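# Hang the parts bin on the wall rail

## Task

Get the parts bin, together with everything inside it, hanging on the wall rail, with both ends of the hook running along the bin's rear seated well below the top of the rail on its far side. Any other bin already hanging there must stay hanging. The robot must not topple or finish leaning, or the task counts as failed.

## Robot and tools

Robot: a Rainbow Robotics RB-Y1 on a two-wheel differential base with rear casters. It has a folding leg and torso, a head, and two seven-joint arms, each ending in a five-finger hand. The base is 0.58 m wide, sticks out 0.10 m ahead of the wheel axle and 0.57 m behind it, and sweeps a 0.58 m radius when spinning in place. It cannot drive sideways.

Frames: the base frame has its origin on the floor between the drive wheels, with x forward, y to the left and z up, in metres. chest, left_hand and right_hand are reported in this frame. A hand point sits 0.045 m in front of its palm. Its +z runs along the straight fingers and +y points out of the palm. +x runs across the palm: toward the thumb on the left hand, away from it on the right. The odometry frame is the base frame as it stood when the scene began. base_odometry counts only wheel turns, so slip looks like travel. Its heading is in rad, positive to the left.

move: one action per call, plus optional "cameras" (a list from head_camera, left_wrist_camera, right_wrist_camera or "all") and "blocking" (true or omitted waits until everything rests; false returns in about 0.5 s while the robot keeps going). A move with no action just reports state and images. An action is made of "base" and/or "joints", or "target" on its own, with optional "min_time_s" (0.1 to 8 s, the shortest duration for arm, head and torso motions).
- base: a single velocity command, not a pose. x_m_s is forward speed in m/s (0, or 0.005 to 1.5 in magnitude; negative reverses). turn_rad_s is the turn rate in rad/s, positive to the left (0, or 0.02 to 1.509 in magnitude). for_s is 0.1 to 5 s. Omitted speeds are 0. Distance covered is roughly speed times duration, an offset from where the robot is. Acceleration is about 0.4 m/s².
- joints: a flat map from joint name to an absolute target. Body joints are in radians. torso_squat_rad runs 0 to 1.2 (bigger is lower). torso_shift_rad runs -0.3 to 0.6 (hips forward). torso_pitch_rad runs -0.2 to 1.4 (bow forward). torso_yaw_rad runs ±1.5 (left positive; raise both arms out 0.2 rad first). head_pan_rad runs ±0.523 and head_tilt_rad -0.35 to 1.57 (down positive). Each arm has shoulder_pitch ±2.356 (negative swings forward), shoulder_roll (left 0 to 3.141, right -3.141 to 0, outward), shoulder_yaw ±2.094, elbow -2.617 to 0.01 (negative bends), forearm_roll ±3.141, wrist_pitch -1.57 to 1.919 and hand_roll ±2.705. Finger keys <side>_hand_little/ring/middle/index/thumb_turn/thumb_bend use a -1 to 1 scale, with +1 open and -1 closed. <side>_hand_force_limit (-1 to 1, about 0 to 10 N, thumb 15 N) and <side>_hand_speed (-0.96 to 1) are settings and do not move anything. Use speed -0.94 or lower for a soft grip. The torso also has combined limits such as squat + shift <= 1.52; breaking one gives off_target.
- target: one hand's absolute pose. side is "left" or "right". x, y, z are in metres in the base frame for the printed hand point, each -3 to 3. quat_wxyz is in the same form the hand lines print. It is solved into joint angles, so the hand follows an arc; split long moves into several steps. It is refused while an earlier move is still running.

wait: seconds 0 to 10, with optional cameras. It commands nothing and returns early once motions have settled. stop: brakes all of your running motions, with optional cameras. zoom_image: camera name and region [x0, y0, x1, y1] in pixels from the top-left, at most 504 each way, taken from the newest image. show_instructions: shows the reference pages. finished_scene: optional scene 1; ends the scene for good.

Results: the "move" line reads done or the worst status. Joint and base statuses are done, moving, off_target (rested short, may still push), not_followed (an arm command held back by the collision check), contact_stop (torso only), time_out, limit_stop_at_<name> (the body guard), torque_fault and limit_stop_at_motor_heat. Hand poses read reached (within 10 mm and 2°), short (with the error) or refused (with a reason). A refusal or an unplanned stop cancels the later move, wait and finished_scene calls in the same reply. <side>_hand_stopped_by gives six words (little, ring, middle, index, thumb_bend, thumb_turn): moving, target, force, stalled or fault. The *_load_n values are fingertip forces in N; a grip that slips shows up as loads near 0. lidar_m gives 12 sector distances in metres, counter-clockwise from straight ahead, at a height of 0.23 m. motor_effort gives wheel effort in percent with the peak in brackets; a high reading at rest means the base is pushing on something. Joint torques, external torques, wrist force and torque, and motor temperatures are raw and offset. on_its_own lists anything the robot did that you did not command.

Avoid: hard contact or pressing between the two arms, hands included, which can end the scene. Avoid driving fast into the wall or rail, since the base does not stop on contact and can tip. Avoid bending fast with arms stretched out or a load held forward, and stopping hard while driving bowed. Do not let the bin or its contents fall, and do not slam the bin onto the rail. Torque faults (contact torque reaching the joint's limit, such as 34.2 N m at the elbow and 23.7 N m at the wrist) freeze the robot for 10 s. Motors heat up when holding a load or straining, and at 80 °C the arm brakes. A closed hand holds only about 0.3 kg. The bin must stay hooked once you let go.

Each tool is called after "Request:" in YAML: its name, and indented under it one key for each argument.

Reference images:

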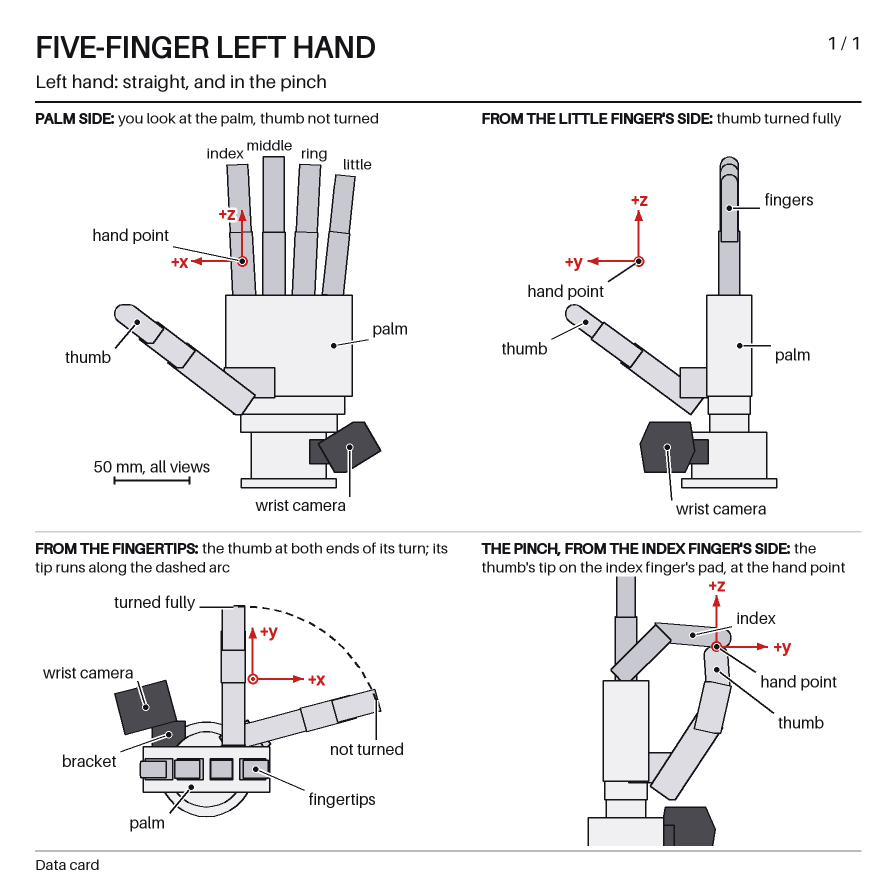

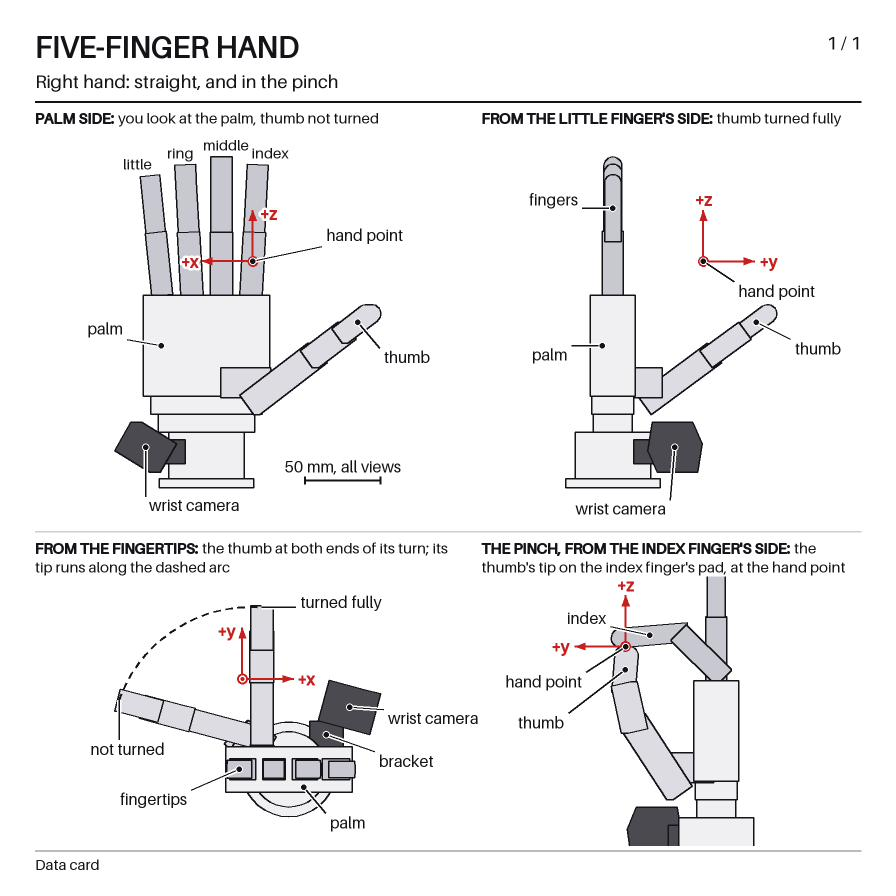

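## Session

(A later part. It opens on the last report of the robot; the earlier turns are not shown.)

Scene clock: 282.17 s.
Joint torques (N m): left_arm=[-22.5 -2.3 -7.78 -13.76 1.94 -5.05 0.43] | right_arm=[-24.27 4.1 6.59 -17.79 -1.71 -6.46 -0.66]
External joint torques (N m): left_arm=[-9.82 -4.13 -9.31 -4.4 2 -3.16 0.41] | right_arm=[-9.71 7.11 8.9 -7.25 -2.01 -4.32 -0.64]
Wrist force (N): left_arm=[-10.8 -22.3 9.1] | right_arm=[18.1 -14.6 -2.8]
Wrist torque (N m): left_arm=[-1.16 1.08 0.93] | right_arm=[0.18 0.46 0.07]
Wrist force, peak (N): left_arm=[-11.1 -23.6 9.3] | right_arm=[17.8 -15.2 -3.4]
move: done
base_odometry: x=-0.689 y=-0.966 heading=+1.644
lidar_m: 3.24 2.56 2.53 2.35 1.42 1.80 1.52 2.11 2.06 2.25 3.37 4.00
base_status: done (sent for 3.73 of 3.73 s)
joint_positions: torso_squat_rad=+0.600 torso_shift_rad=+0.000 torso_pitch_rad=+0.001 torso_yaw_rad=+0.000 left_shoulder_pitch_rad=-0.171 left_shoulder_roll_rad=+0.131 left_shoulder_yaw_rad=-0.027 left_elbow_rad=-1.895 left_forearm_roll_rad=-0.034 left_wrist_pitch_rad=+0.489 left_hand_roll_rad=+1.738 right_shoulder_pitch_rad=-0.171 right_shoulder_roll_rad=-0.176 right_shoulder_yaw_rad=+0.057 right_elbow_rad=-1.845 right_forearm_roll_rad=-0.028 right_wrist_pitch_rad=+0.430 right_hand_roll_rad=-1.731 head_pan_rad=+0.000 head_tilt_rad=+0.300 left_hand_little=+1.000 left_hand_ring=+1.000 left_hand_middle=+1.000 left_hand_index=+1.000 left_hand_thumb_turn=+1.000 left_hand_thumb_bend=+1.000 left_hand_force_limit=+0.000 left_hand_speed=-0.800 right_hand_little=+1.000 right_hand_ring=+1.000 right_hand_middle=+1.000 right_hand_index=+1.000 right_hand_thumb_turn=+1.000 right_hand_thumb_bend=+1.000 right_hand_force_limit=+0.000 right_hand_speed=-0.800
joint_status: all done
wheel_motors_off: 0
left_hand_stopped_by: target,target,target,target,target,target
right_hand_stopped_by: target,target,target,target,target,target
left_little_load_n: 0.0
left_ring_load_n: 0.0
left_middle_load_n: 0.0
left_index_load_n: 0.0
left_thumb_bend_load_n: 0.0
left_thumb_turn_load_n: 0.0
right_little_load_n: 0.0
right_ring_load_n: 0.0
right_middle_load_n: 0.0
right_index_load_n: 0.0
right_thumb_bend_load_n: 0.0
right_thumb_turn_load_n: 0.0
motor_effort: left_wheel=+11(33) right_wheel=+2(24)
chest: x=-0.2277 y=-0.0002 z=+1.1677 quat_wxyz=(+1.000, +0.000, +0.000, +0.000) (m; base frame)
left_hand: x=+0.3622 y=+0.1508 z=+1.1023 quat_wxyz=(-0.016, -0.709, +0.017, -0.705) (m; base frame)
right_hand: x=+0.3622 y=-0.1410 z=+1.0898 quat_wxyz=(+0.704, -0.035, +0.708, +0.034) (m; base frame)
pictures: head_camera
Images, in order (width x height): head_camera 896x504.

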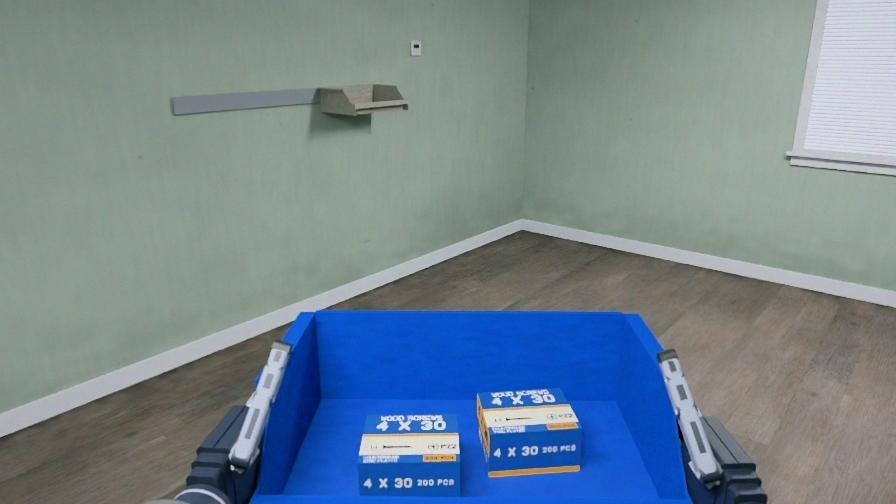

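Request:
zoom_image:
  camera: "head_camera"
  region: [160, 60, 440, 160]

Request:
move:
  base: {"x_m_s": 0.4, "for_s": 4.9}
  cameras: []

Request:
move:
  base: {"turn_rad_s": 0.5, "for_s": 1.72}
  cameras: ["head_camera"]

Scaled by 1.800 from the camera's 896x504 image, which has a finer 1280x720 frame.

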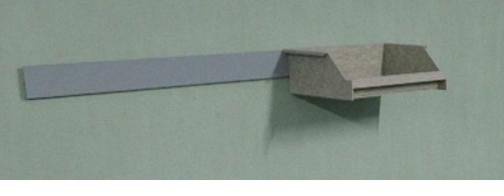

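Scene clock: 288.87 s.
Joint torques (N m): left_arm=[-22.54 -2.46 -8.05 -13.74 1.87 -5.02 0.49] | right_arm=[-23.35 4.47 7.02 -18.2 -1.72 -6.44 -0.81]
External joint torques (N m): left_arm=[-9.86 -4.3 -9.59 -4.39 1.93 -3.13 0.47] | right_arm=[-8.8 7.48 9.33 -7.67 -2.02 -4.29 -0.79]
Wrist force (N): left_arm=[-10.7 -22.9 8.5] | right_arm=[18.0 -14.6 -2.9]
Wrist torque (N m): left_arm=[-1.19 1.05 0.93] | right_arm=[0.16 0.45 0.07]
Wrist force, peak (N): left_arm=[-12.0 -23.5 9.9] | right_arm=[18.9 -14.4 -2.3]
move: done
base_odometry: x=-0.832 y=+0.989 heading=+1.643
lidar_m: 1.75 1.38 1.36 1.47 2.21 3.00 3.47 3.29 3.27 3.12 2.47 2.43
base_status: done (sent for 4.9 of 4.9 s)
joint_positions: torso_squat_rad=+0.600 torso_shift_rad=+0.000 torso_pitch_rad=+0.001 torso_yaw_rad=+0.000 left_shoulder_pitch_rad=-0.171 left_shoulder_roll_rad=+0.131 left_shoulder_yaw_rad=-0.027 left_elbow_rad=-1.895 left_forearm_roll_rad=-0.034 left_wrist_pitch_rad=+0.489 left_hand_roll_rad=+1.738 right_shoulder_pitch_rad=-0.171 right_shoulder_roll_rad=-0.176 right_shoulder_yaw_rad=+0.057 right_elbow_rad=-1.845 right_forearm_roll_rad=-0.028 right_wrist_pitch_rad=+0.430 right_hand_roll_rad=-1.731 head_pan_rad=+0.000 head_tilt_rad=+0.300 left_hand_little=+1.000 left_hand_ring=+1.000 left_hand_middle=+1.000 left_hand_index=+1.000 left_hand_thumb_turn=+1.000 left_hand_thumb_bend=+1.000 left_hand_force_limit=+0.000 left_hand_speed=-0.800 right_hand_little=+1.000 right_hand_ring=+1.000 right_hand_middle=+1.000 right_hand_index=+1.000 right_hand_thumb_turn=+1.000 right_hand_thumb_bend=+1.000 right_hand_force_limit=+0.000 right_hand_speed=-0.800
joint_status: not commanded
wheel_motors_off: 0
left_hand_stopped_by: target,target,target,target,target,target
right_hand_stopped_by: target,target,target,target,target,target
left_little_load_n: 0.0
left_ring_load_n: 0.0
left_middle_load_n: 0.0
left_index_load_n: 0.0
left_thumb_bend_load_n: 0.0
left_thumb_turn_load_n: 0.0
right_little_load_n: 0.0
right_ring_load_n: 0.0
right_middle_load_n: 0.0
right_index_load_n: 0.0
right_thumb_bend_load_n: 0.0
right_thumb_turn_load_n: 0.0
motor_effort: left_wheel=-5(36) right_wheel=+4(29)
chest: x=-0.2276 y=-0.0002 z=+1.1677 quat_wxyz=(+1.000, +0.000, +0.000, +0.000) (m; base frame)
left_hand: x=+0.3622 y=+0.1508 z=+1.1022 quat_wxyz=(-0.016, -0.709, +0.017, -0.705) (m; base frame)
right_hand: x=+0.3623 y=-0.1410 z=+1.0897 quat_wxyz=(+0.704, -0.035, +0.708, +0.034) (m; base frame)
pictures: none
No camera images: "cameras" was empty.

Scene clock: 291.97 s.
Joint torques (N m): left_arm=[-22.47 -2.66 -7.92 -13.69 1.92 -5.07 0.43] | right_arm=[-23.71 4.23 6.29 -18.16 -1.76 -6.56 -0.53]
External joint torques (N m): left_arm=[-9.79 -4.51 -9.45 -4.33 1.98 -3.18 0.41] | right_arm=[-9.15 7.23 8.6 -7.63 -2.07 -4.41 -0.51]
Wrist force (N): left_arm=[-11.0 -23.2 8.3] | right_arm=[18.1 -14.3 -2.9]
Wrist torque (N m): left_arm=[-1.21 1.10 0.95] | right_arm=[0.20 0.43 0.10]
Wrist force, peak (N): left_arm=[-11.7 -23.5 9.3] | right_arm=[18.4 -14.8 -3.5]
move: done
base_odometry: x=-0.831 y=+0.989 heading=+2.510
lidar_m: 1.36 1.39 1.83 3.38 3.46 3.43 3.22 3.34 2.59 2.44 2.07 1.45
base_status: done (sent for 1.73 of 1.73 s)
joint_positions: torso_squat_rad=+0.600 torso_shift_rad=+0.000 torso_pitch_rad=+0.001 torso_yaw_rad=+0.000 left_shoulder_pitch_rad=-0.171 left_shoulder_roll_rad=+0.131 left_shoulder_yaw_rad=-0.027 left_elbow_rad=-1.895 left_forearm_roll_rad=-0.034 left_wrist_pitch_rad=+0.489 left_hand_roll_rad=+1.738 right_shoulder_pitch_rad=-0.171 right_shoulder_roll_rad=-0.176 right_shoulder_yaw_rad=+0.057 right_elbow_rad=-1.845 right_forearm_roll_rad=-0.028 right_wrist_pitch_rad=+0.430 right_hand_roll_rad=-1.731 head_pan_rad=+0.000 head_tilt_rad=+0.300 left_hand_little=+1.000 left_hand_ring=+1.000 left_hand_middle=+1.000 left_hand_index=+1.000 left_hand_thumb_turn=+1.000 left_hand_thumb_bend=+1.000 left_hand_force_limit=+0.000 left_hand_speed=-0.800 right_hand_little=+1.000 right_hand_ring=+1.000 right_hand_middle=+1.000 right_hand_index=+1.000 right_hand_thumb_turn=+1.000 right_hand_thumb_bend=+1.000 right_hand_force_limit=+0.000 right_hand_speed=-0.800
joint_status: not commanded
wheel_motors_off: 0
left_hand_stopped_by: target,target,target,target,target,target
right_hand_stopped_by: target,target,target,target,target,target
left_little_load_n: 0.0
left_ring_load_n: 0.5
left_middle_load_n: 0.0
left_index_load_n: 0.0
left_thumb_bend_load_n: 0.0
left_thumb_turn_load_n: 0.0
right_little_load_n: 0.0
right_ring_load_n: 0.0
right_middle_load_n: 0.0
right_index_load_n: 0.0
right_thumb_bend_load_n: 0.0
right_thumb_turn_load_n: -0.5
motor_effort: left_wheel=+2(31) right_wheel=+10(22)
chest: x=-0.2276 y=-0.0002 z=+1.1677 quat_wxyz=(+1.000, +0.000, +0.000, +0.000) (m; base frame)
left_hand: x=+0.3622 y=+0.1508 z=+1.1022 quat_wxyz=(-0.016, -0.709, +0.017, -0.705) (m; base frame)
right_hand: x=+0.3623 y=-0.1410 z=+1.0897 quat_wxyz=(+0.704, -0.035, +0.708, +0.034) (m; base frame)
pictures: head_camera
Images, in order (width x height): head_camera 896x504.

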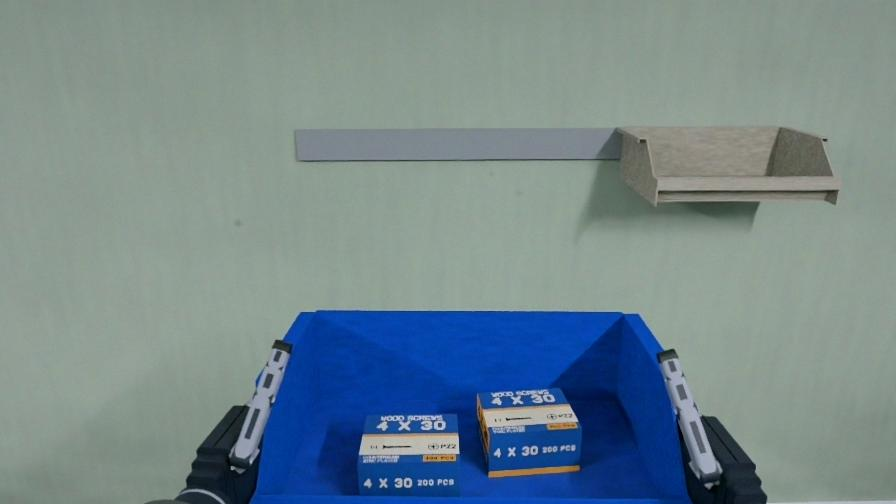

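Request:
move:
  cameras: ["head_camera"]

Request:
zoom_image:
  camera: "head_camera"
  region: [560, 90, 880, 250]

Request:
zoom_image:
  camera: "head_camera"
  region: [260, 90, 640, 250]

Scene clock: 293.23 s.
Joint torques (N m): left_arm=[-22.9 -2.54 -8.16 -13.66 1.99 -5.14 0.46] | right_arm=[-23.67 4.04 6.36 -18.18 -1.73 -6.51 -0.6]
External joint torques (N m): left_arm=[-10.22 -4.38 -9.69 -4.3 2.05 -3.25 0.44] | right_arm=[-9.12 7.05 8.67 -7.65 -2.03 -4.36 -0.58]
Motor temperatures (°C): left_arm=[30 32 32 33 33 34 32] | right_arm=[30 32 26 33 32 34 33]
Wrist force (N): left_arm=[-11.3 -23.0 8.7] | right_arm=[18.1 -14.5 -3.3]
Wrist torque (N m): left_arm=[-1.23 1.16 0.91] | right_arm=[0.20 0.48 0.09]
Wrist force, peak (N): left_arm=[-11.6 -23.2 9.2] | right_arm=[18.4 -14.8 -3.0]
base_odometry: x=-0.831 y=+0.989 heading=+2.510
lidar_m: 1.36 1.40 1.83 3.38 3.46 3.42 3.24 3.35 2.59 2.46 2.08 1.46
base_status: done (sent for 1.73 of 1.73 s)
joint_positions: torso_squat_rad=+0.600 torso_shift_rad=+0.000 torso_pitch_rad=+0.001 torso_yaw_rad=+0.000 left_shoulder_pitch_rad=-0.171 left_shoulder_roll_rad=+0.131 left_shoulder_yaw_rad=-0.027 left_elbow_rad=-1.895 left_forearm_roll_rad=-0.034 left_wrist_pitch_rad=+0.489 left_hand_roll_rad=+1.738 right_shoulder_pitch_rad=-0.171 right_shoulder_roll_rad=-0.176 right_shoulder_yaw_rad=+0.057 right_elbow_rad=-1.845 right_forearm_roll_rad=-0.028 right_wrist_pitch_rad=+0.430 right_hand_roll_rad=-1.731 head_pan_rad=+0.000 head_tilt_rad=+0.300 left_hand_little=+1.000 left_hand_ring=+1.000 left_hand_middle=+1.000 left_hand_index=+1.000 left_hand_thumb_turn=+1.000 left_hand_thumb_bend=+1.000 left_hand_force_limit=+0.000 left_hand_speed=-0.800 right_hand_little=+1.000 right_hand_ring=+1.000 right_hand_middle=+1.000 right_hand_index=+1.000 right_hand_thumb_turn=+1.000 right_hand_thumb_bend=+1.000 right_hand_force_limit=+0.000 right_hand_speed=-0.800
joint_status: not commanded
wheel_motors_off: 0
left_hand_stopped_by: target,target,target,target,target,target
right_hand_stopped_by: target,target,target,target,target,target
left_little_load_n: 0.0
left_ring_load_n: 0.0
left_middle_load_n: -0.5
left_index_load_n: 0.0
left_thumb_bend_load_n: 0.0
left_thumb_turn_load_n: 0.0
right_little_load_n: 0.0
right_ring_load_n: 0.0
right_middle_load_n: 0.0
right_index_load_n: 0.0
right_thumb_bend_load_n: 0.0
right_thumb_turn_load_n: 0.0
motor_effort: left_wheel=+3(31) right_wheel=+8(22)
chest: x=-0.2276 y=-0.0002 z=+1.1677 quat_wxyz=(+1.000, +0.000, +0.000, +0.000) (m; base frame)
left_hand: x=+0.3622 y=+0.1508 z=+1.1022 quat_wxyz=(-0.016, -0.709, +0.017, -0.705) (m; base frame)
right_hand: x=+0.3623 y=-0.1410 z=+1.0897 quat_wxyz=(+0.704, -0.035, +0.708, +0.034) (m; base frame)
pictures: head_camera
Images, in order (width x height): head_camera 896x504.

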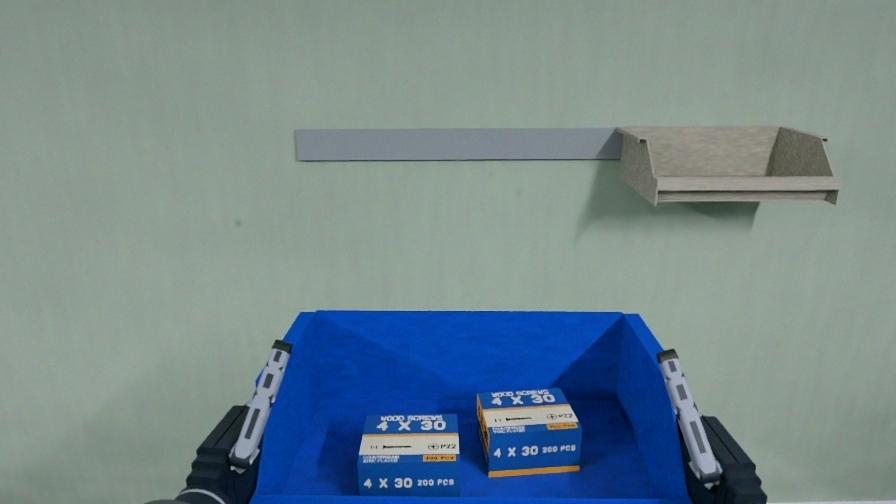

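Scaled by 1.575 from the camera's 896x504 image, which has a finer 1280x720 frame.

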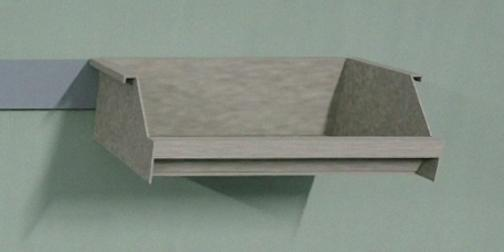

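Scaled by 1.326 from the camera's 896x504 image, which has a finer 1280x720 frame.

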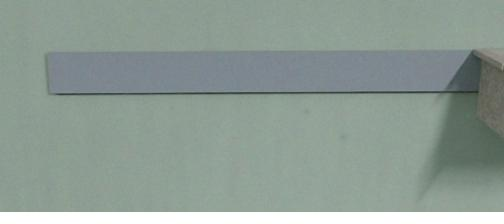

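Request:
move:
  base: {"x_m_s": 0.15, "for_s": 3.3}
  cameras: ["head_camera"]

Scene clock: 298.13 s.
Joint torques (N m): left_arm=[-22.43 -2.62 -7.82 -13.86 1.93 -5.06 0.46] | right_arm=[-24.11 4.31 6.32 -17.99 -1.86 -6.57 -0.62]
External joint torques (N m): left_arm=[-9.75 -4.46 -9.35 -4.5 1.99 -3.17 0.44] | right_arm=[-9.56 7.32 8.63 -7.45 -2.17 -4.43 -0.6]
Wrist force (N): left_arm=[-11.0 -23.2 8.6] | right_arm=[18.1 -14.6 -3.0]
Wrist torque (N m): left_arm=[-1.26 1.14 0.97] | right_arm=[0.14 0.45 0.08]
Wrist force, peak (N): left_arm=[-11.5 -23.4 9.6] | right_arm=[18.6 -14.7 -2.8]
move: done
base_odometry: x=-1.231 y=+1.281 heading=+2.510
lidar_m: 0.87 0.88 1.18 2.80 3.18 3.95 3.73 3.67 2.56 2.42 1.31 0.92
base_status: done (sent for 3.3 of 3.3 s)
joint_positions: torso_squat_rad=+0.600 torso_shift_rad=+0.000 torso_pitch_rad=+0.001 torso_yaw_rad=+0.000 left_shoulder_pitch_rad=-0.171 left_shoulder_roll_rad=+0.131 left_shoulder_yaw_rad=-0.027 left_elbow_rad=-1.895 left_forearm_roll_rad=-0.034 left_wrist_pitch_rad=+0.489 left_hand_roll_rad=+1.738 right_shoulder_pitch_rad=-0.171 right_shoulder_roll_rad=-0.176 right_shoulder_yaw_rad=+0.057 right_elbow_rad=-1.845 right_forearm_roll_rad=-0.028 right_wrist_pitch_rad=+0.430 right_hand_roll_rad=-1.731 head_pan_rad=+0.000 head_tilt_rad=+0.300 left_hand_little=+1.000 left_hand_ring=+1.000 left_hand_middle=+1.000 left_hand_index=+1.000 left_hand_thumb_turn=+1.000 left_hand_thumb_bend=+1.000 left_hand_force_limit=+0.000 left_hand_speed=-0.800 right_hand_little=+1.000 right_hand_ring=+1.000 right_hand_middle=+1.000 right_hand_index=+1.000 right_hand_thumb_turn=+1.000 right_hand_thumb_bend=+1.000 right_hand_force_limit=+0.000 right_hand_speed=-0.800
joint_status: not commanded
wheel_motors_off: 0
left_hand_stopped_by: target,target,target,target,target,target
right_hand_stopped_by: target,target,target,target,target,target
left_little_load_n: 0.0
left_ring_load_n: 0.0
left_middle_load_n: 0.0
left_index_load_n: -0.5
left_thumb_bend_load_n: -0.5
left_thumb_turn_load_n: 0.0
right_little_load_n: 0.0
right_ring_load_n: 0.0
right_middle_load_n: 0.0
right_index_load_n: 0.0
right_thumb_bend_load_n: 0.0
right_thumb_turn_load_n: 0.0
motor_effort: left_wheel=+6(32) right_wheel=-6(30)
chest: x=-0.2276 y=-0.0002 z=+1.1677 quat_wxyz=(+1.000, +0.000, +0.000, +0.000) (m; base frame)
left_hand: x=+0.3622 y=+0.1508 z=+1.1022 quat_wxyz=(-0.016, -0.709, +0.017, -0.705) (m; base frame)
right_hand: x=+0.3623 y=-0.1410 z=+1.0897 quat_wxyz=(+0.704, -0.035, +0.708, +0.034) (m; base frame)
pictures: head_camera
Images, in order (width x height): head_camera 896x504.

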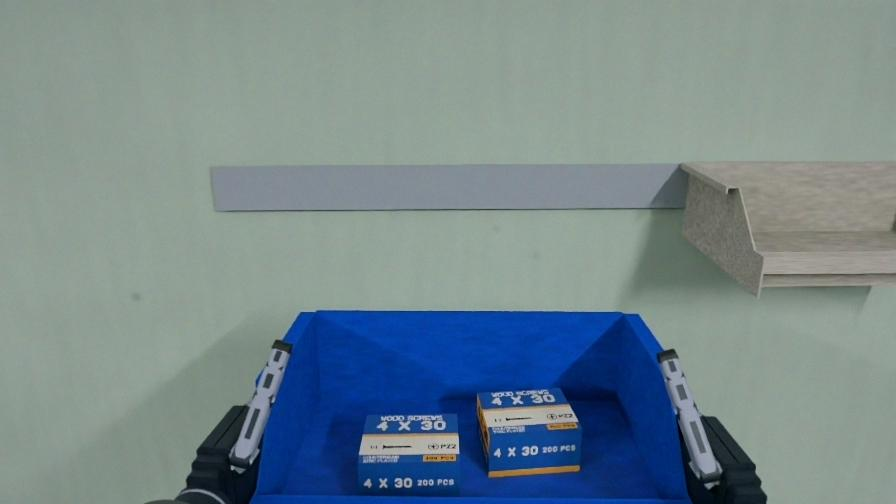

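Request:
move:
  base: {"x_m_s": 0.1, "for_s": 1.7}
  cameras: ["head_camera"]

Scene clock: 301.73 s.
Joint torques (N m): left_arm=[-22.67 -2.81 -7.89 -13.71 1.92 -5.16 0.6] | right_arm=[-23.96 3.88 6.79 -18.07 -1.78 -6.54 -0.66]
External joint torques (N m): left_arm=[-9.99 -4.65 -9.42 -4.35 1.98 -3.26 0.58] | right_arm=[-9.41 6.89 9.1 -7.54 -2.09 -4.4 -0.63]
Wrist force (N): left_arm=[-10.9 -22.8 9.0] | right_arm=[17.8 -14.5 -3.0]
Wrist torque (N m): left_arm=[-1.21 1.11 0.95] | right_arm=[0.20 0.48 0.08]
Wrist force, peak (N): left_arm=[-12.0 -23.4 10.2] | right_arm=[18.6 -14.7 -2.7]
move: done
base_odometry: x=-1.368 y=+1.382 heading=+2.511
lidar_m: 0.69 0.71 0.95 2.26 3.26 4.12 3.90 3.67 2.55 2.40 1.07 0.74
base_status: done (sent for 1.7 of 1.7 s)
joint_positions: torso_squat_rad=+0.600 torso_shift_rad=+0.000 torso_pitch_rad=+0.001 torso_yaw_rad=+0.000 left_shoulder_pitch_rad=-0.171 left_shoulder_roll_rad=+0.131 left_shoulder_yaw_rad=-0.027 left_elbow_rad=-1.895 left_forearm_roll_rad=-0.034 left_wrist_pitch_rad=+0.489 left_hand_roll_rad=+1.738 right_shoulder_pitch_rad=-0.171 right_shoulder_roll_rad=-0.176 right_shoulder_yaw_rad=+0.057 right_elbow_rad=-1.845 right_forearm_roll_rad=-0.028 right_wrist_pitch_rad=+0.430 right_hand_roll_rad=-1.731 head_pan_rad=+0.000 head_tilt_rad=+0.300 left_hand_little=+1.000 left_hand_ring=+1.000 left_hand_middle=+1.000 left_hand_index=+1.000 left_hand_thumb_turn=+1.000 left_hand_thumb_bend=+1.000 left_hand_force_limit=+0.000 left_hand_speed=-0.800 right_hand_little=+1.000 right_hand_ring=+1.000 right_hand_middle=+1.000 right_hand_index=+1.000 right_hand_thumb_turn=+1.000 right_hand_thumb_bend=+1.000 right_hand_force_limit=+0.000 right_hand_speed=-0.800
joint_status: not commanded
wheel_motors_off: 0
left_hand_stopped_by: target,target,target,target,target,target
right_hand_stopped_by: target,target,target,target,target,target
left_little_load_n: 0.0
left_ring_load_n: 0.0
left_middle_load_n: 0.0
left_index_load_n: 0.0
left_thumb_bend_load_n: 0.0
left_thumb_turn_load_n: 0.0
right_little_load_n: 0.0
right_ring_load_n: 0.0
right_middle_load_n: 0.0
right_index_load_n: 0.0
right_thumb_bend_load_n: 0.0
right_thumb_turn_load_n: 0.0
motor_effort: left_wheel=+4(25) right_wheel=-4(15)
chest: x=-0.2276 y=-0.0002 z=+1.1677 quat_wxyz=(+1.000, +0.000, +0.000, +0.000) (m; base frame)
left_hand: x=+0.3623 y=+0.1508 z=+1.1022 quat_wxyz=(-0.016, -0.709, +0.017, -0.705) (m; base frame)
right_hand: x=+0.3624 y=-0.1410 z=+1.0897 quat_wxyz=(+0.704, -0.035, +0.708, +0.034) (m; base frame)
pictures: head_camera
Images, in order (width x height): head_camera 896x504.

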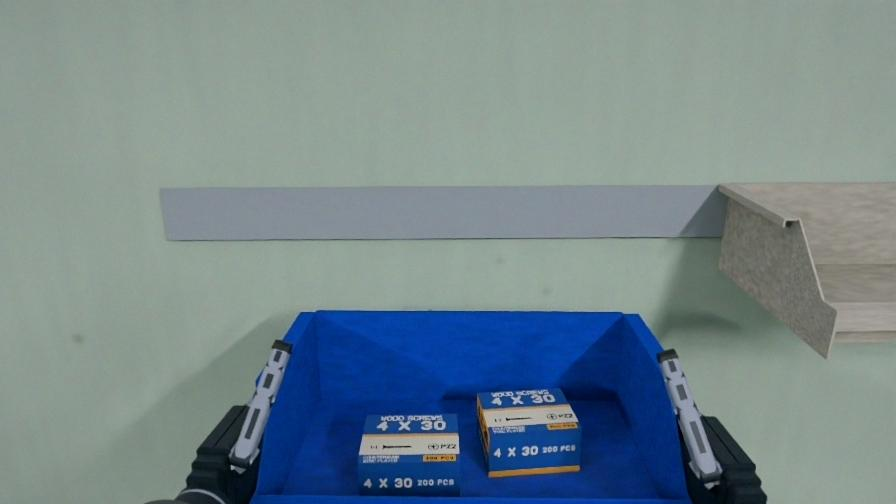

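Request:
move:
  base: {"turn_rad_s": 0.05, "for_s": 1.1}
  cameras: ["head_camera"]

Request:
wait:
  seconds: 0.3

Scene clock: 305.30 s.
Joint torques (N m): left_arm=[-22.55 -2.66 -8.29 -13.96 1.96 -5.15 0.45] | right_arm=[-24.23 3.91 6.84 -18.3 -1.61 -6.55 -0.45]
External joint torques (N m): left_arm=[-9.87 -4.5 -9.83 -4.61 2.02 -3.26 0.42] | right_arm=[-9.67 6.92 9.14 -7.76 -1.91 -4.4 -0.43]
Wrist force (N): left_arm=[-10.8 -23.1 8.6] | right_arm=[17.9 -14.7 -3.0]
Wrist torque (N m): left_arm=[-1.23 1.05 0.96] | right_arm=[0.12 0.52 0.09]
Wrist force, peak (N): left_arm=[-11.7 -23.9 9.2] | right_arm=[18.4 -15.1 -3.1]
move: done
base_odometry: x=-1.368 y=+1.382 heading=+2.565
lidar_m: 0.69 0.72 0.99 2.71 3.26 4.05 3.90 3.45 2.52 2.41 1.01 0.73
base_status: done (sent for 1.1 of 1.1 s)
joint_positions: torso_squat_rad=+0.600 torso_shift_rad=+0.000 torso_pitch_rad=+0.001 torso_yaw_rad=+0.000 left_shoulder_pitch_rad=-0.171 left_shoulder_roll_rad=+0.131 left_shoulder_yaw_rad=-0.027 left_elbow_rad=-1.895 left_forearm_roll_rad=-0.034 left_wrist_pitch_rad=+0.489 left_hand_roll_rad=+1.738 right_shoulder_pitch_rad=-0.171 right_shoulder_roll_rad=-0.176 right_shoulder_yaw_rad=+0.057 right_elbow_rad=-1.845 right_forearm_roll_rad=-0.028 right_wrist_pitch_rad=+0.430 right_hand_roll_rad=-1.731 head_pan_rad=+0.000 head_tilt_rad=+0.300 left_hand_little=+1.000 left_hand_ring=+1.000 left_hand_middle=+1.000 left_hand_index=+1.000 left_hand_thumb_turn=+1.000 left_hand_thumb_bend=+1.000 left_hand_force_limit=+0.000 left_hand_speed=-0.800 right_hand_little=+1.000 right_hand_ring=+1.000 right_hand_middle=+1.000 right_hand_index=+1.000 right_hand_thumb_turn=+1.000 right_hand_thumb_bend=+1.000 right_hand_force_limit=+0.000 right_hand_speed=-0.800
joint_status: not commanded
wheel_motors_off: 0
left_hand_stopped_by: target,target,target,target,target,target
right_hand_stopped_by: target,target,target,target,target,target
left_little_load_n: 0.0
left_ring_load_n: 0.0
left_middle_load_n: 0.0
left_index_load_n: 0.0
left_thumb_bend_load_n: 0.0
left_thumb_turn_load_n: -0.5
right_little_load_n: 0.0
right_ring_load_n: 0.0
right_middle_load_n: 0.0
right_index_load_n: 0.0
right_thumb_bend_load_n: 0.0
right_thumb_turn_load_n: 0.0
motor_effort: left_wheel=-15(27) right_wheel=+4(22)
chest: x=-0.2276 y=-0.0002 z=+1.1677 quat_wxyz=(+1.000, +0.000, +0.000, +0.000) (m; base frame)
left_hand: x=+0.3623 y=+0.1508 z=+1.1022 quat_wxyz=(-0.016, -0.709, +0.017, -0.705) (m; base frame)
right_hand: x=+0.3624 y=-0.1410 z=+1.0897 quat_wxyz=(+0.704, -0.035, +0.708, +0.034) (m; base frame)
pictures: head_camera
Images, in order (width x height): head_camera 896x504.

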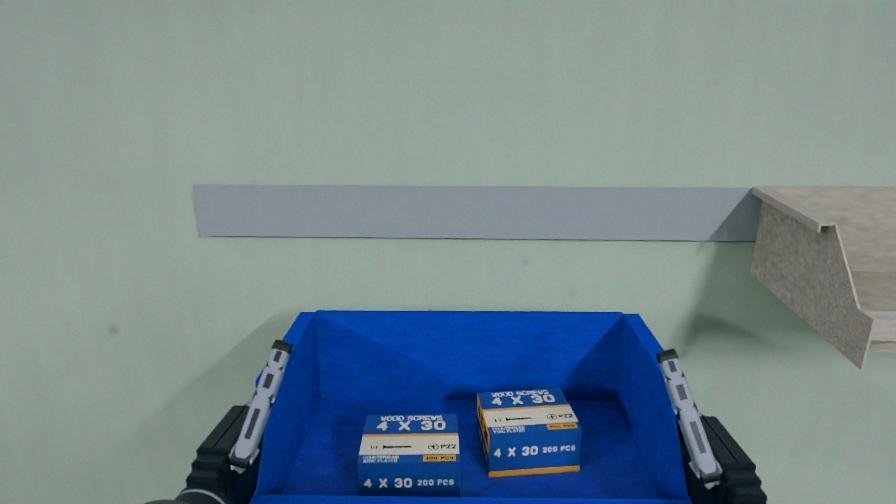

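Scene clock: 305.60 s.
Joint torques (N m): left_arm=[-22.12 -2.76 -7.81 -13.73 2 -5.07 0.43] | right_arm=[-24.26 4.2 6.32 -18.34 -1.67 -6.43 -0.67]
External joint torques (N m): left_arm=[-9.44 -4.6 -9.34 -4.38 2.06 -3.18 0.41] | right_arm=[-9.71 7.21 8.62 -7.8 -1.97 -4.29 -0.65]
Wrist force (N): left_arm=[-11.4 -22.8 8.5] | right_arm=[18.0 -14.6 -2.9]
Wrist torque (N m): left_arm=[-1.18 1.17 0.91] | right_arm=[0.18 0.46 0.06]
Wrist force, peak (N): left_arm=[-11.2 -23.8 8.8] | right_arm=[18.2 -14.8 -2.9]
base_odometry: x=-1.368 y=+1.382 heading=+2.564
lidar_m: 0.69 0.73 1.00 2.71 3.25 4.07 3.90 3.44 2.51 2.41 1.00 0.73
base_status: done (sent for 1.1 of 1.1 s)
joint_positions: torso_squat_rad=+0.600 torso_shift_rad=+0.000 torso_pitch_rad=+0.001 torso_yaw_rad=+0.000 left_shoulder_pitch_rad=-0.171 left_shoulder_roll_rad=+0.131 left_shoulder_yaw_rad=-0.027 left_elbow_rad=-1.895 left_forearm_roll_rad=-0.034 left_wrist_pitch_rad=+0.489 left_hand_roll_rad=+1.738 right_shoulder_pitch_rad=-0.171 right_shoulder_roll_rad=-0.176 right_shoulder_yaw_rad=+0.057 right_elbow_rad=-1.845 right_forearm_roll_rad=-0.028 right_wrist_pitch_rad=+0.430 right_hand_roll_rad=-1.731 head_pan_rad=+0.000 head_tilt_rad=+0.300 left_hand_little=+1.000 left_hand_ring=+1.000 left_hand_middle=+1.000 left_hand_index=+1.000 left_hand_thumb_turn=+1.000 left_hand_thumb_bend=+1.000 left_hand_force_limit=+0.000 left_hand_speed=-0.800 right_hand_little=+1.000 right_hand_ring=+1.000 right_hand_middle=+1.000 right_hand_index=+1.000 right_hand_thumb_turn=+1.000 right_hand_thumb_bend=+1.000 right_hand_force_limit=+0.000 right_hand_speed=-0.800
joint_status: not commanded
wheel_motors_off: 0
left_hand_stopped_by: target,target,target,target,target,target
right_hand_stopped_by: target,target,target,target,target,target
left_little_load_n: 0.0
left_ring_load_n: 0.0
left_middle_load_n: 0.0
left_index_load_n: 0.0
left_thumb_bend_load_n: 0.0
left_thumb_turn_load_n: 0.0
right_little_load_n: 0.0
right_ring_load_n: 0.0
right_middle_load_n: 0.0
right_index_load_n: 0.0
right_thumb_bend_load_n: 0.0
right_thumb_turn_load_n: 0.0
motor_effort: left_wheel=-15(27) right_wheel=+5(22)
chest: x=-0.2276 y=-0.0002 z=+1.1677 quat_wxyz=(+1.000, +0.000, +0.000, +0.000) (m; base frame)
left_hand: x=+0.3623 y=+0.1508 z=+1.1022 quat_wxyz=(-0.016, -0.709, +0.017, -0.705) (m; base frame)
right_hand: x=+0.3624 y=-0.1410 z=+1.0897 quat_wxyz=(+0.704, -0.035, +0.708, +0.034) (m; base frame)
wait: 0.30 s; at rest by 0.27 s
pictures: none

Request:
move:
  joints: {"left_shoulder_pitch_rad":-0.227,"left_shoulder_roll_rad":0.147,"left_shoulder_yaw_rad":-0.015,"left_elbow_rad":-1.972,"left_forearm_roll_rad":-0.018,"left_wrist_pitch_rad":0.617,"left_hand_roll_rad":1.741,"right_shoulder_pitch_rad":-0.220,"right_shoulder_roll_rad":-0.189,"right_shoulder_yaw_rad":0.043,"right_elbow_rad":-1.929,"right_forearm_roll_rad":-0.040,"right_wrist_pitch_rad":0.555,"right_hand_roll_rad":-1.738}
  min_time_s: 1.5
  cameras: ["head_camera"]

Request:
move:
  joints: {"left_shoulder_pitch_rad":-0.296,"left_shoulder_roll_rad":0.167,"left_shoulder_yaw_rad":0.004,"left_elbow_rad":-2.033,"left_forearm_roll_rad":0.001,"left_wrist_pitch_rad":0.745,"left_hand_roll_rad":1.744,"right_shoulder_pitch_rad":-0.282,"right_shoulder_roll_rad":-0.208,"right_shoulder_yaw_rad":0.024,"right_elbow_rad":-1.995,"right_forearm_roll_rad":-0.057,"right_wrist_pitch_rad":0.682,"right_hand_roll_rad":-1.746}
  min_time_s: 1.5
  cameras: ["head_camera"]

Scene clock: 308.67 s.
Joint torques (N m): left_arm=[-25.37 -2.55 -6.54 -13.6 2.95 -4.8 0.61] | right_arm=[-26.22 1.94 5.99 -18.6 -2.67 -6.47 -0.76]
External joint torques (N m): left_arm=[-12.28 -4.75 -8.25 -4.67 3.05 -2.91 0.59] | right_arm=[-11.21 5.28 8.44 -8.47 -3.01 -4.33 -0.74]
Wrist force (N): left_arm=[-10.9 -24.4 8.8] | right_arm=[18.6 -16.1 -3.4]
Wrist torque (N m): left_arm=[-1.17 1.32 0.95] | right_arm=[0.12 0.58 -0.06]
Wrist force, peak (N): left_arm=[-10.8 -28.7 8.6] | right_arm=[18.2 -20.2 -3.7]
move: done
base_odometry: x=-1.368 y=+1.382 heading=+2.564
lidar_m: 0.69 0.72 1.00 2.71 3.26 4.05 3.90 3.44 2.52 2.41 1.02 0.72
base_status: not commanded
joint_positions: torso_squat_rad=+0.600 torso_shift_rad=+0.000 torso_pitch_rad=+0.001 torso_yaw_rad=+0.000 left_shoulder_pitch_rad=-0.224 left_shoulder_roll_rad=+0.148 left_shoulder_yaw_rad=-0.013 left_elbow_rad=-1.971 left_forearm_roll_rad=-0.019 left_wrist_pitch_rad=+0.618 left_hand_roll_rad=+1.741 right_shoulder_pitch_rad=-0.217 right_shoulder_roll_rad=-0.190 right_shoulder_yaw_rad=+0.041 right_elbow_rad=-1.927 right_forearm_roll_rad=-0.039 right_wrist_pitch_rad=+0.556 right_hand_roll_rad=-1.738 head_pan_rad=+0.000 head_tilt_rad=+0.300 left_hand_little=+1.000 left_hand_ring=+1.000 left_hand_middle=+1.000 left_hand_index=+1.000 left_hand_thumb_turn=+1.000 left_hand_thumb_bend=+1.000 left_hand_force_limit=+0.000 left_hand_speed=-0.800 right_hand_little=+1.000 right_hand_ring=+1.000 right_hand_middle=+1.000 right_hand_index=+1.000 right_hand_thumb_turn=+1.000 right_hand_thumb_bend=+1.000 right_hand_force_limit=+0.000 right_hand_speed=-0.800
joint_status: all done
wheel_motors_off: 0
left_hand_stopped_by: target,target,target,target,target,target
right_hand_stopped_by: target,target,target,target,target,target
left_little_load_n: 0.0
left_ring_load_n: 0.5
left_middle_load_n: 0.0
left_index_load_n: 0.0
left_thumb_bend_load_n: 0.0
left_thumb_turn_load_n: 0.0
right_little_load_n: 0.0
right_ring_load_n: 0.0
right_middle_load_n: 0.0
right_index_load_n: -1.0
right_thumb_bend_load_n: 0.0
right_thumb_turn_load_n: 0.0
motor_effort: left_wheel=-15(16) right_wheel=+4(5)
chest: x=-0.2276 y=-0.0002 z=+1.1677 quat_wxyz=(+1.000, +0.000, +0.000, +0.000) (m; base frame)
left_hand: x=+0.3626 y=+0.1506 z=+1.1365 quat_wxyz=(-0.016, -0.709, +0.017, -0.705) (m; base frame)
right_hand: x=+0.3626 y=-0.1406 z=+1.1246 quat_wxyz=(+0.705, -0.034, +0.708, +0.033) (m; base frame)
pictures: head_camera
Images, in order (width x height): head_camera 896x504.

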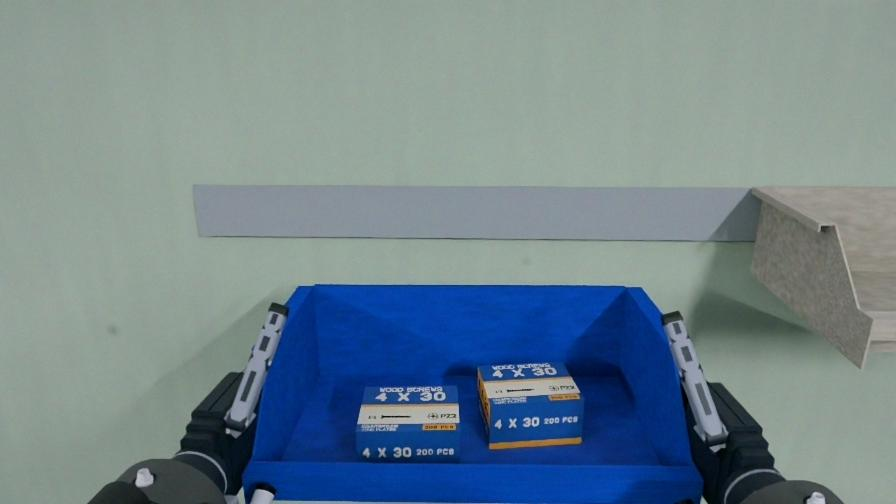

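Scene clock: 310.47 s.
Joint torques (N m): left_arm=[-26.29 -2.05 -6.57 -13.38 3.67 -4.93 0.65] | right_arm=[-26.76 1.26 6.03 -17.97 -3.15 -6.65 -0.77]
External joint torques (N m): left_arm=[-12.68 -4.7 -8.45 -4.99 3.82 -3.04 0.63] | right_arm=[-11.16 5.07 8.64 -8.38 -3.52 -4.51 -0.74]
Wrist force (N): left_arm=[-11.4 -26.5 8.8] | right_arm=[17.7 -18.1 -3.2]
Wrist torque (N m): left_arm=[-1.34 1.26 1.15] | right_arm=[0.06 0.59 -0.13]
Wrist force, peak (N): left_arm=[-11.5 -31.6 8.5] | right_arm=[18.0 -22.9 -3.3]
move: done
base_odometry: x=-1.368 y=+1.382 heading=+2.564
lidar_m: 0.69 0.73 0.99 2.71 3.27 4.05 3.90 3.45 2.52 2.41 1.00 0.72
base_status: not commanded
joint_positions: torso_squat_rad=+0.600 torso_shift_rad=+0.000 torso_pitch_rad=+0.001 torso_yaw_rad=+0.000 left_shoulder_pitch_rad=-0.293 left_shoulder_roll_rad=+0.168 left_shoulder_yaw_rad=+0.006 left_elbow_rad=-2.032 left_forearm_roll_rad=+0.000 left_wrist_pitch_rad=+0.746 left_hand_roll_rad=+1.744 right_shoulder_pitch_rad=-0.279 right_shoulder_roll_rad=-0.209 right_shoulder_yaw_rad=+0.022 right_elbow_rad=-1.993 right_forearm_roll_rad=-0.056 right_wrist_pitch_rad=+0.683 right_hand_roll_rad=-1.746 head_pan_rad=+0.000 head_tilt_rad=+0.300 left_hand_little=+1.000 left_hand_ring=+1.000 left_hand_middle=+1.000 left_hand_index=+1.000 left_hand_thumb_turn=+1.000 left_hand_thumb_bend=+1.000 left_hand_force_limit=+0.000 left_hand_speed=-0.800 right_hand_little=+1.000 right_hand_ring=+1.000 right_hand_middle=+1.000 right_hand_index=+1.000 right_hand_thumb_turn=+1.000 right_hand_thumb_bend=+1.000 right_hand_force_limit=+0.000 right_hand_speed=-0.800
joint_status: all done
wheel_motors_off: 0
left_hand_stopped_by: target,target,target,target,target,target
right_hand_stopped_by: target,target,target,target,target,target
left_little_load_n: 0.0
left_ring_load_n: 0.0
left_middle_load_n: 0.0
left_index_load_n: -0.5
left_thumb_bend_load_n: 0.0
left_thumb_turn_load_n: 0.0
right_little_load_n: 0.0
right_ring_load_n: 0.0
right_middle_load_n: 0.0
right_index_load_n: 0.0
right_thumb_bend_load_n: 0.0
right_thumb_turn_load_n: -0.5
motor_effort: left_wheel=-15(16) right_wheel=+4(6)
chest: x=-0.2276 y=-0.0002 z=+1.1677 quat_wxyz=(+1.000, +0.000, +0.000, +0.000) (m; base frame)
left_hand: x=+0.3627 y=+0.1505 z=+1.1718 quat_wxyz=(-0.016, -0.709, +0.017, -0.705) (m; base frame)
right_hand: x=+0.3628 y=-0.1403 z=+1.1595 quat_wxyz=(+0.705, -0.034, +0.708, +0.034) (m; base frame)
pictures: head_camera
Images, in order (width x height): head_camera 896x504.

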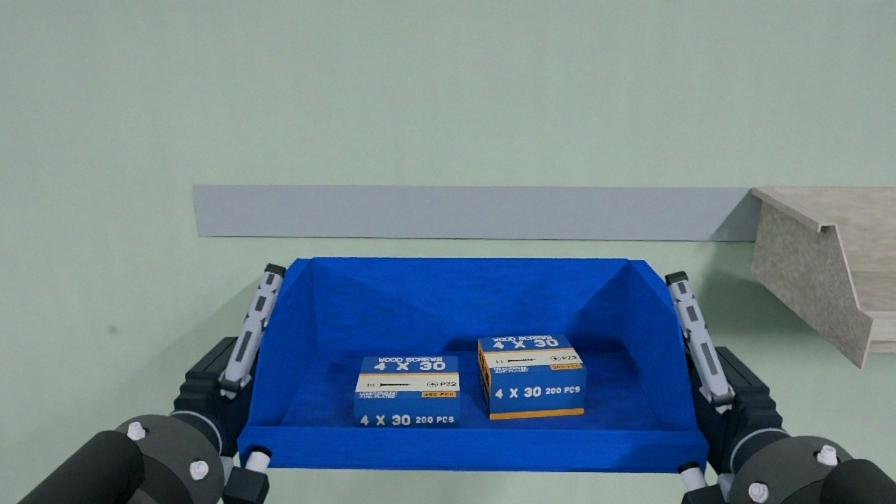

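Request:
move:
  joints: {"left_shoulder_pitch_rad":-0.378,"left_shoulder_roll_rad":0.189,"left_shoulder_yaw_rad":0.027,"left_elbow_rad":-2.077,"left_forearm_roll_rad":0.021,"left_wrist_pitch_rad":0.870,"left_hand_roll_rad":1.747,"right_shoulder_pitch_rad":-0.357,"right_shoulder_roll_rad":-0.229,"right_shoulder_yaw_rad":0.001,"right_elbow_rad":-2.045,"right_forearm_roll_rad":-0.076,"right_wrist_pitch_rad":0.806,"right_hand_roll_rad":-1.755}
  min_time_s: 1.5

Request:
move:
  joints: {"left_shoulder_pitch_rad":-0.472,"left_shoulder_roll_rad":0.213,"left_shoulder_yaw_rad":0.053,"left_elbow_rad":-2.103,"left_forearm_roll_rad":0.042,"left_wrist_pitch_rad":0.990,"left_hand_roll_rad":1.752,"right_shoulder_pitch_rad":-0.444,"right_shoulder_roll_rad":-0.253,"right_shoulder_yaw_rad":-0.025,"right_elbow_rad":-2.077,"right_forearm_roll_rad":-0.098,"right_wrist_pitch_rad":0.925,"right_hand_roll_rad":-1.764}
  min_time_s: 1.5
  cameras: ["head_camera"]

Scene clock: 312.90 s.
Joint torques (N m): left_arm=[-27.4 -1.53 -5.95 -12.89 3.94 -5.19 0.63] | right_arm=[-27.16 1.25 5.59 -17.14 -3.96 -6.41 -0.78]
External joint torques (N m): left_arm=[-13.2 -4.7 -7.98 -5.14 4.13 -3.3 0.61] | right_arm=[-10.88 5.62 8.36 -8.21 -4.37 -4.28 -0.76]
Wrist force (N): left_arm=[-11.0 -26.5 8.5] | right_arm=[17.9 -18.0 -2.7]
Wrist torque (N m): left_arm=[-1.34 0.93 1.14] | right_arm=[0.24 0.31 -0.05]
Wrist force, peak (N): left_arm=[-10.8 -32.9 7.5] | right_arm=[17.9 -24.6 -3.2]
move: done
base_odometry: x=-1.368 y=+1.382 heading=+2.564
lidar_m: 0.70 0.72 0.99 2.71 3.25 4.06 3.91 3.44 2.51 2.42 1.02 0.73
base_status: not commanded
joint_positions: torso_squat_rad=+0.600 torso_shift_rad=+0.000 torso_pitch_rad=+0.001 torso_yaw_rad=+0.000 left_shoulder_pitch_rad=-0.375 left_shoulder_roll_rad=+0.190 left_shoulder_yaw_rad=+0.029 left_elbow_rad=-2.076 left_forearm_roll_rad=+0.020 left_wrist_pitch_rad=+0.871 left_hand_roll_rad=+1.747 right_shoulder_pitch_rad=-0.354 right_shoulder_roll_rad=-0.230 right_shoulder_yaw_rad=-0.001 right_elbow_rad=-2.043 right_forearm_roll_rad=-0.075 right_wrist_pitch_rad=+0.807 right_hand_roll_rad=-1.755 head_pan_rad=+0.000 head_tilt_rad=+0.300 left_hand_little=+1.000 left_hand_ring=+1.000 left_hand_middle=+1.000 left_hand_index=+1.000 left_hand_thumb_turn=+1.000 left_hand_thumb_bend=+1.000 left_hand_force_limit=+0.000 left_hand_speed=-0.800 right_hand_little=+1.000 right_hand_ring=+1.000 right_hand_middle=+1.000 right_hand_index=+1.000 right_hand_thumb_turn=+1.000 right_hand_thumb_bend=+1.000 right_hand_force_limit=+0.000 right_hand_speed=-0.800
joint_status: all done
wheel_motors_off: 0
left_hand_stopped_by: target,target,target,target,target,target
right_hand_stopped_by: target,target,target,target,target,target
left_little_load_n: 0.0
left_ring_load_n: 0.0
left_middle_load_n: 0.0
left_index_load_n: -1.0
left_thumb_bend_load_n: 0.0
left_thumb_turn_load_n: 0.0
right_little_load_n: 0.0
right_ring_load_n: 0.0
right_middle_load_n: 0.0
right_index_load_n: 0.5
right_thumb_bend_load_n: 0.0
right_thumb_turn_load_n: 0.0
motor_effort: left_wheel=-15(16) right_wheel=+4(6)
chest: x=-0.2276 y=-0.0002 z=+1.1677 quat_wxyz=(+1.000, +0.000, +0.000, +0.000) (m; base frame)
left_hand: x=+0.3627 y=+0.1504 z=+1.2067 quat_wxyz=(-0.016, -0.709, +0.017, -0.705) (m; base frame)
right_hand: x=+0.3629 y=-0.1403 z=+1.1947 quat_wxyz=(+0.705, -0.034, +0.708, +0.034) (m; base frame)
pictures: none

Scene clock: 314.70 s.
Joint torques (N m): left_arm=[-28.67 -0.77 -5.1 -12.24 4.11 -5.34 0.7] | right_arm=[-27.6 -0.05 5.05 -16.07 -3.94 -6.2 -0.52]
External joint torques (N m): left_arm=[-13.82 -4.51 -7.26 -5.18 4.34 -3.45 0.67] | right_arm=[-10.55 4.95 7.96 -7.88 -4.37 -4.06 -0.5]
Wrist force (N): left_arm=[-11.6 -25.9 8.2] | right_arm=[17.1 -17.2 -2.3]
Wrist torque (N m): left_arm=[-1.39 0.95 1.22] | right_arm=[0.34 0.34 0.04]
Wrist force, peak (N): left_arm=[-12.2 -34.9 7.3] | right_arm=[17.2 -26.0 -2.8]
move: done
base_odometry: x=-1.368 y=+1.382 heading=+2.564
lidar_m: 0.69 0.72 0.99 2.70 3.25 4.05 3.91 3.44 2.51 2.41 1.01 0.72
base_status: not commanded
joint_positions: torso_squat_rad=+0.600 torso_shift_rad=+0.000 torso_pitch_rad=+0.001 torso_yaw_rad=+0.000 left_shoulder_pitch_rad=-0.469 left_shoulder_roll_rad=+0.214 left_shoulder_yaw_rad=+0.055 left_elbow_rad=-2.102 left_forearm_roll_rad=+0.041 left_wrist_pitch_rad=+0.991 left_hand_roll_rad=+1.752 right_shoulder_pitch_rad=-0.442 right_shoulder_roll_rad=-0.254 right_shoulder_yaw_rad=-0.027 right_elbow_rad=-2.075 right_forearm_roll_rad=-0.097 right_wrist_pitch_rad=+0.926 right_hand_roll_rad=-1.764 head_pan_rad=+0.000 head_tilt_rad=+0.300 left_hand_little=+1.000 left_hand_ring=+1.000 left_hand_middle=+1.000 left_hand_index=+1.000 left_hand_thumb_turn=+1.000 left_hand_thumb_bend=+1.000 left_hand_force_limit=+0.000 left_hand_speed=-0.800 right_hand_little=+1.000 right_hand_ring=+1.000 right_hand_middle=+1.000 right_hand_index=+1.000 right_hand_thumb_turn=+1.000 right_hand_thumb_bend=+1.000 right_hand_force_limit=+0.000 right_hand_speed=-0.800
joint_status: all done
wheel_motors_off: 0
left_hand_stopped_by: target,target,target,target,target,target
right_hand_stopped_by: target,target,target,target,target,target
left_little_load_n: 0.0
left_ring_load_n: 0.0
left_middle_load_n: 0.0
left_index_load_n: -2.0
left_thumb_bend_load_n: 0.0
left_thumb_turn_load_n: -0.5
right_little_load_n: 0.5
right_ring_load_n: 0.0
right_middle_load_n: 0.0
right_index_load_n: 0.0
right_thumb_bend_load_n: -0.5
right_thumb_turn_load_n: 0.0
motor_effort: left_wheel=-15(16) right_wheel=+5(6)
chest: x=-0.2276 y=-0.0002 z=+1.1677 quat_wxyz=(+1.000, +0.000, +0.000, +0.000) (m; base frame)
left_hand: x=+0.3630 y=+0.1503 z=+1.2417 quat_wxyz=(-0.016, -0.709, +0.017, -0.705) (m; base frame)
right_hand: x=+0.3631 y=-0.1407 z=+1.2297 quat_wxyz=(+0.705, -0.034, +0.708, +0.034) (m; base frame)
pictures: head_camera
Images, in order (width x height): head_camera 896x504.

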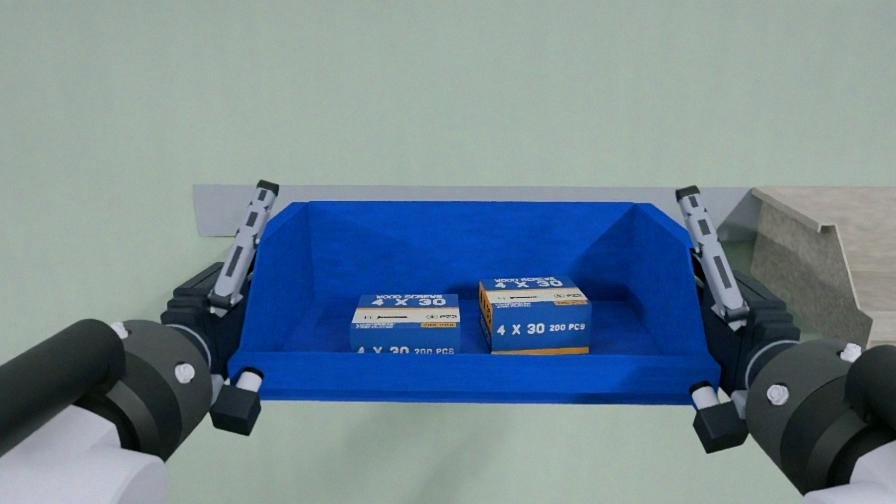

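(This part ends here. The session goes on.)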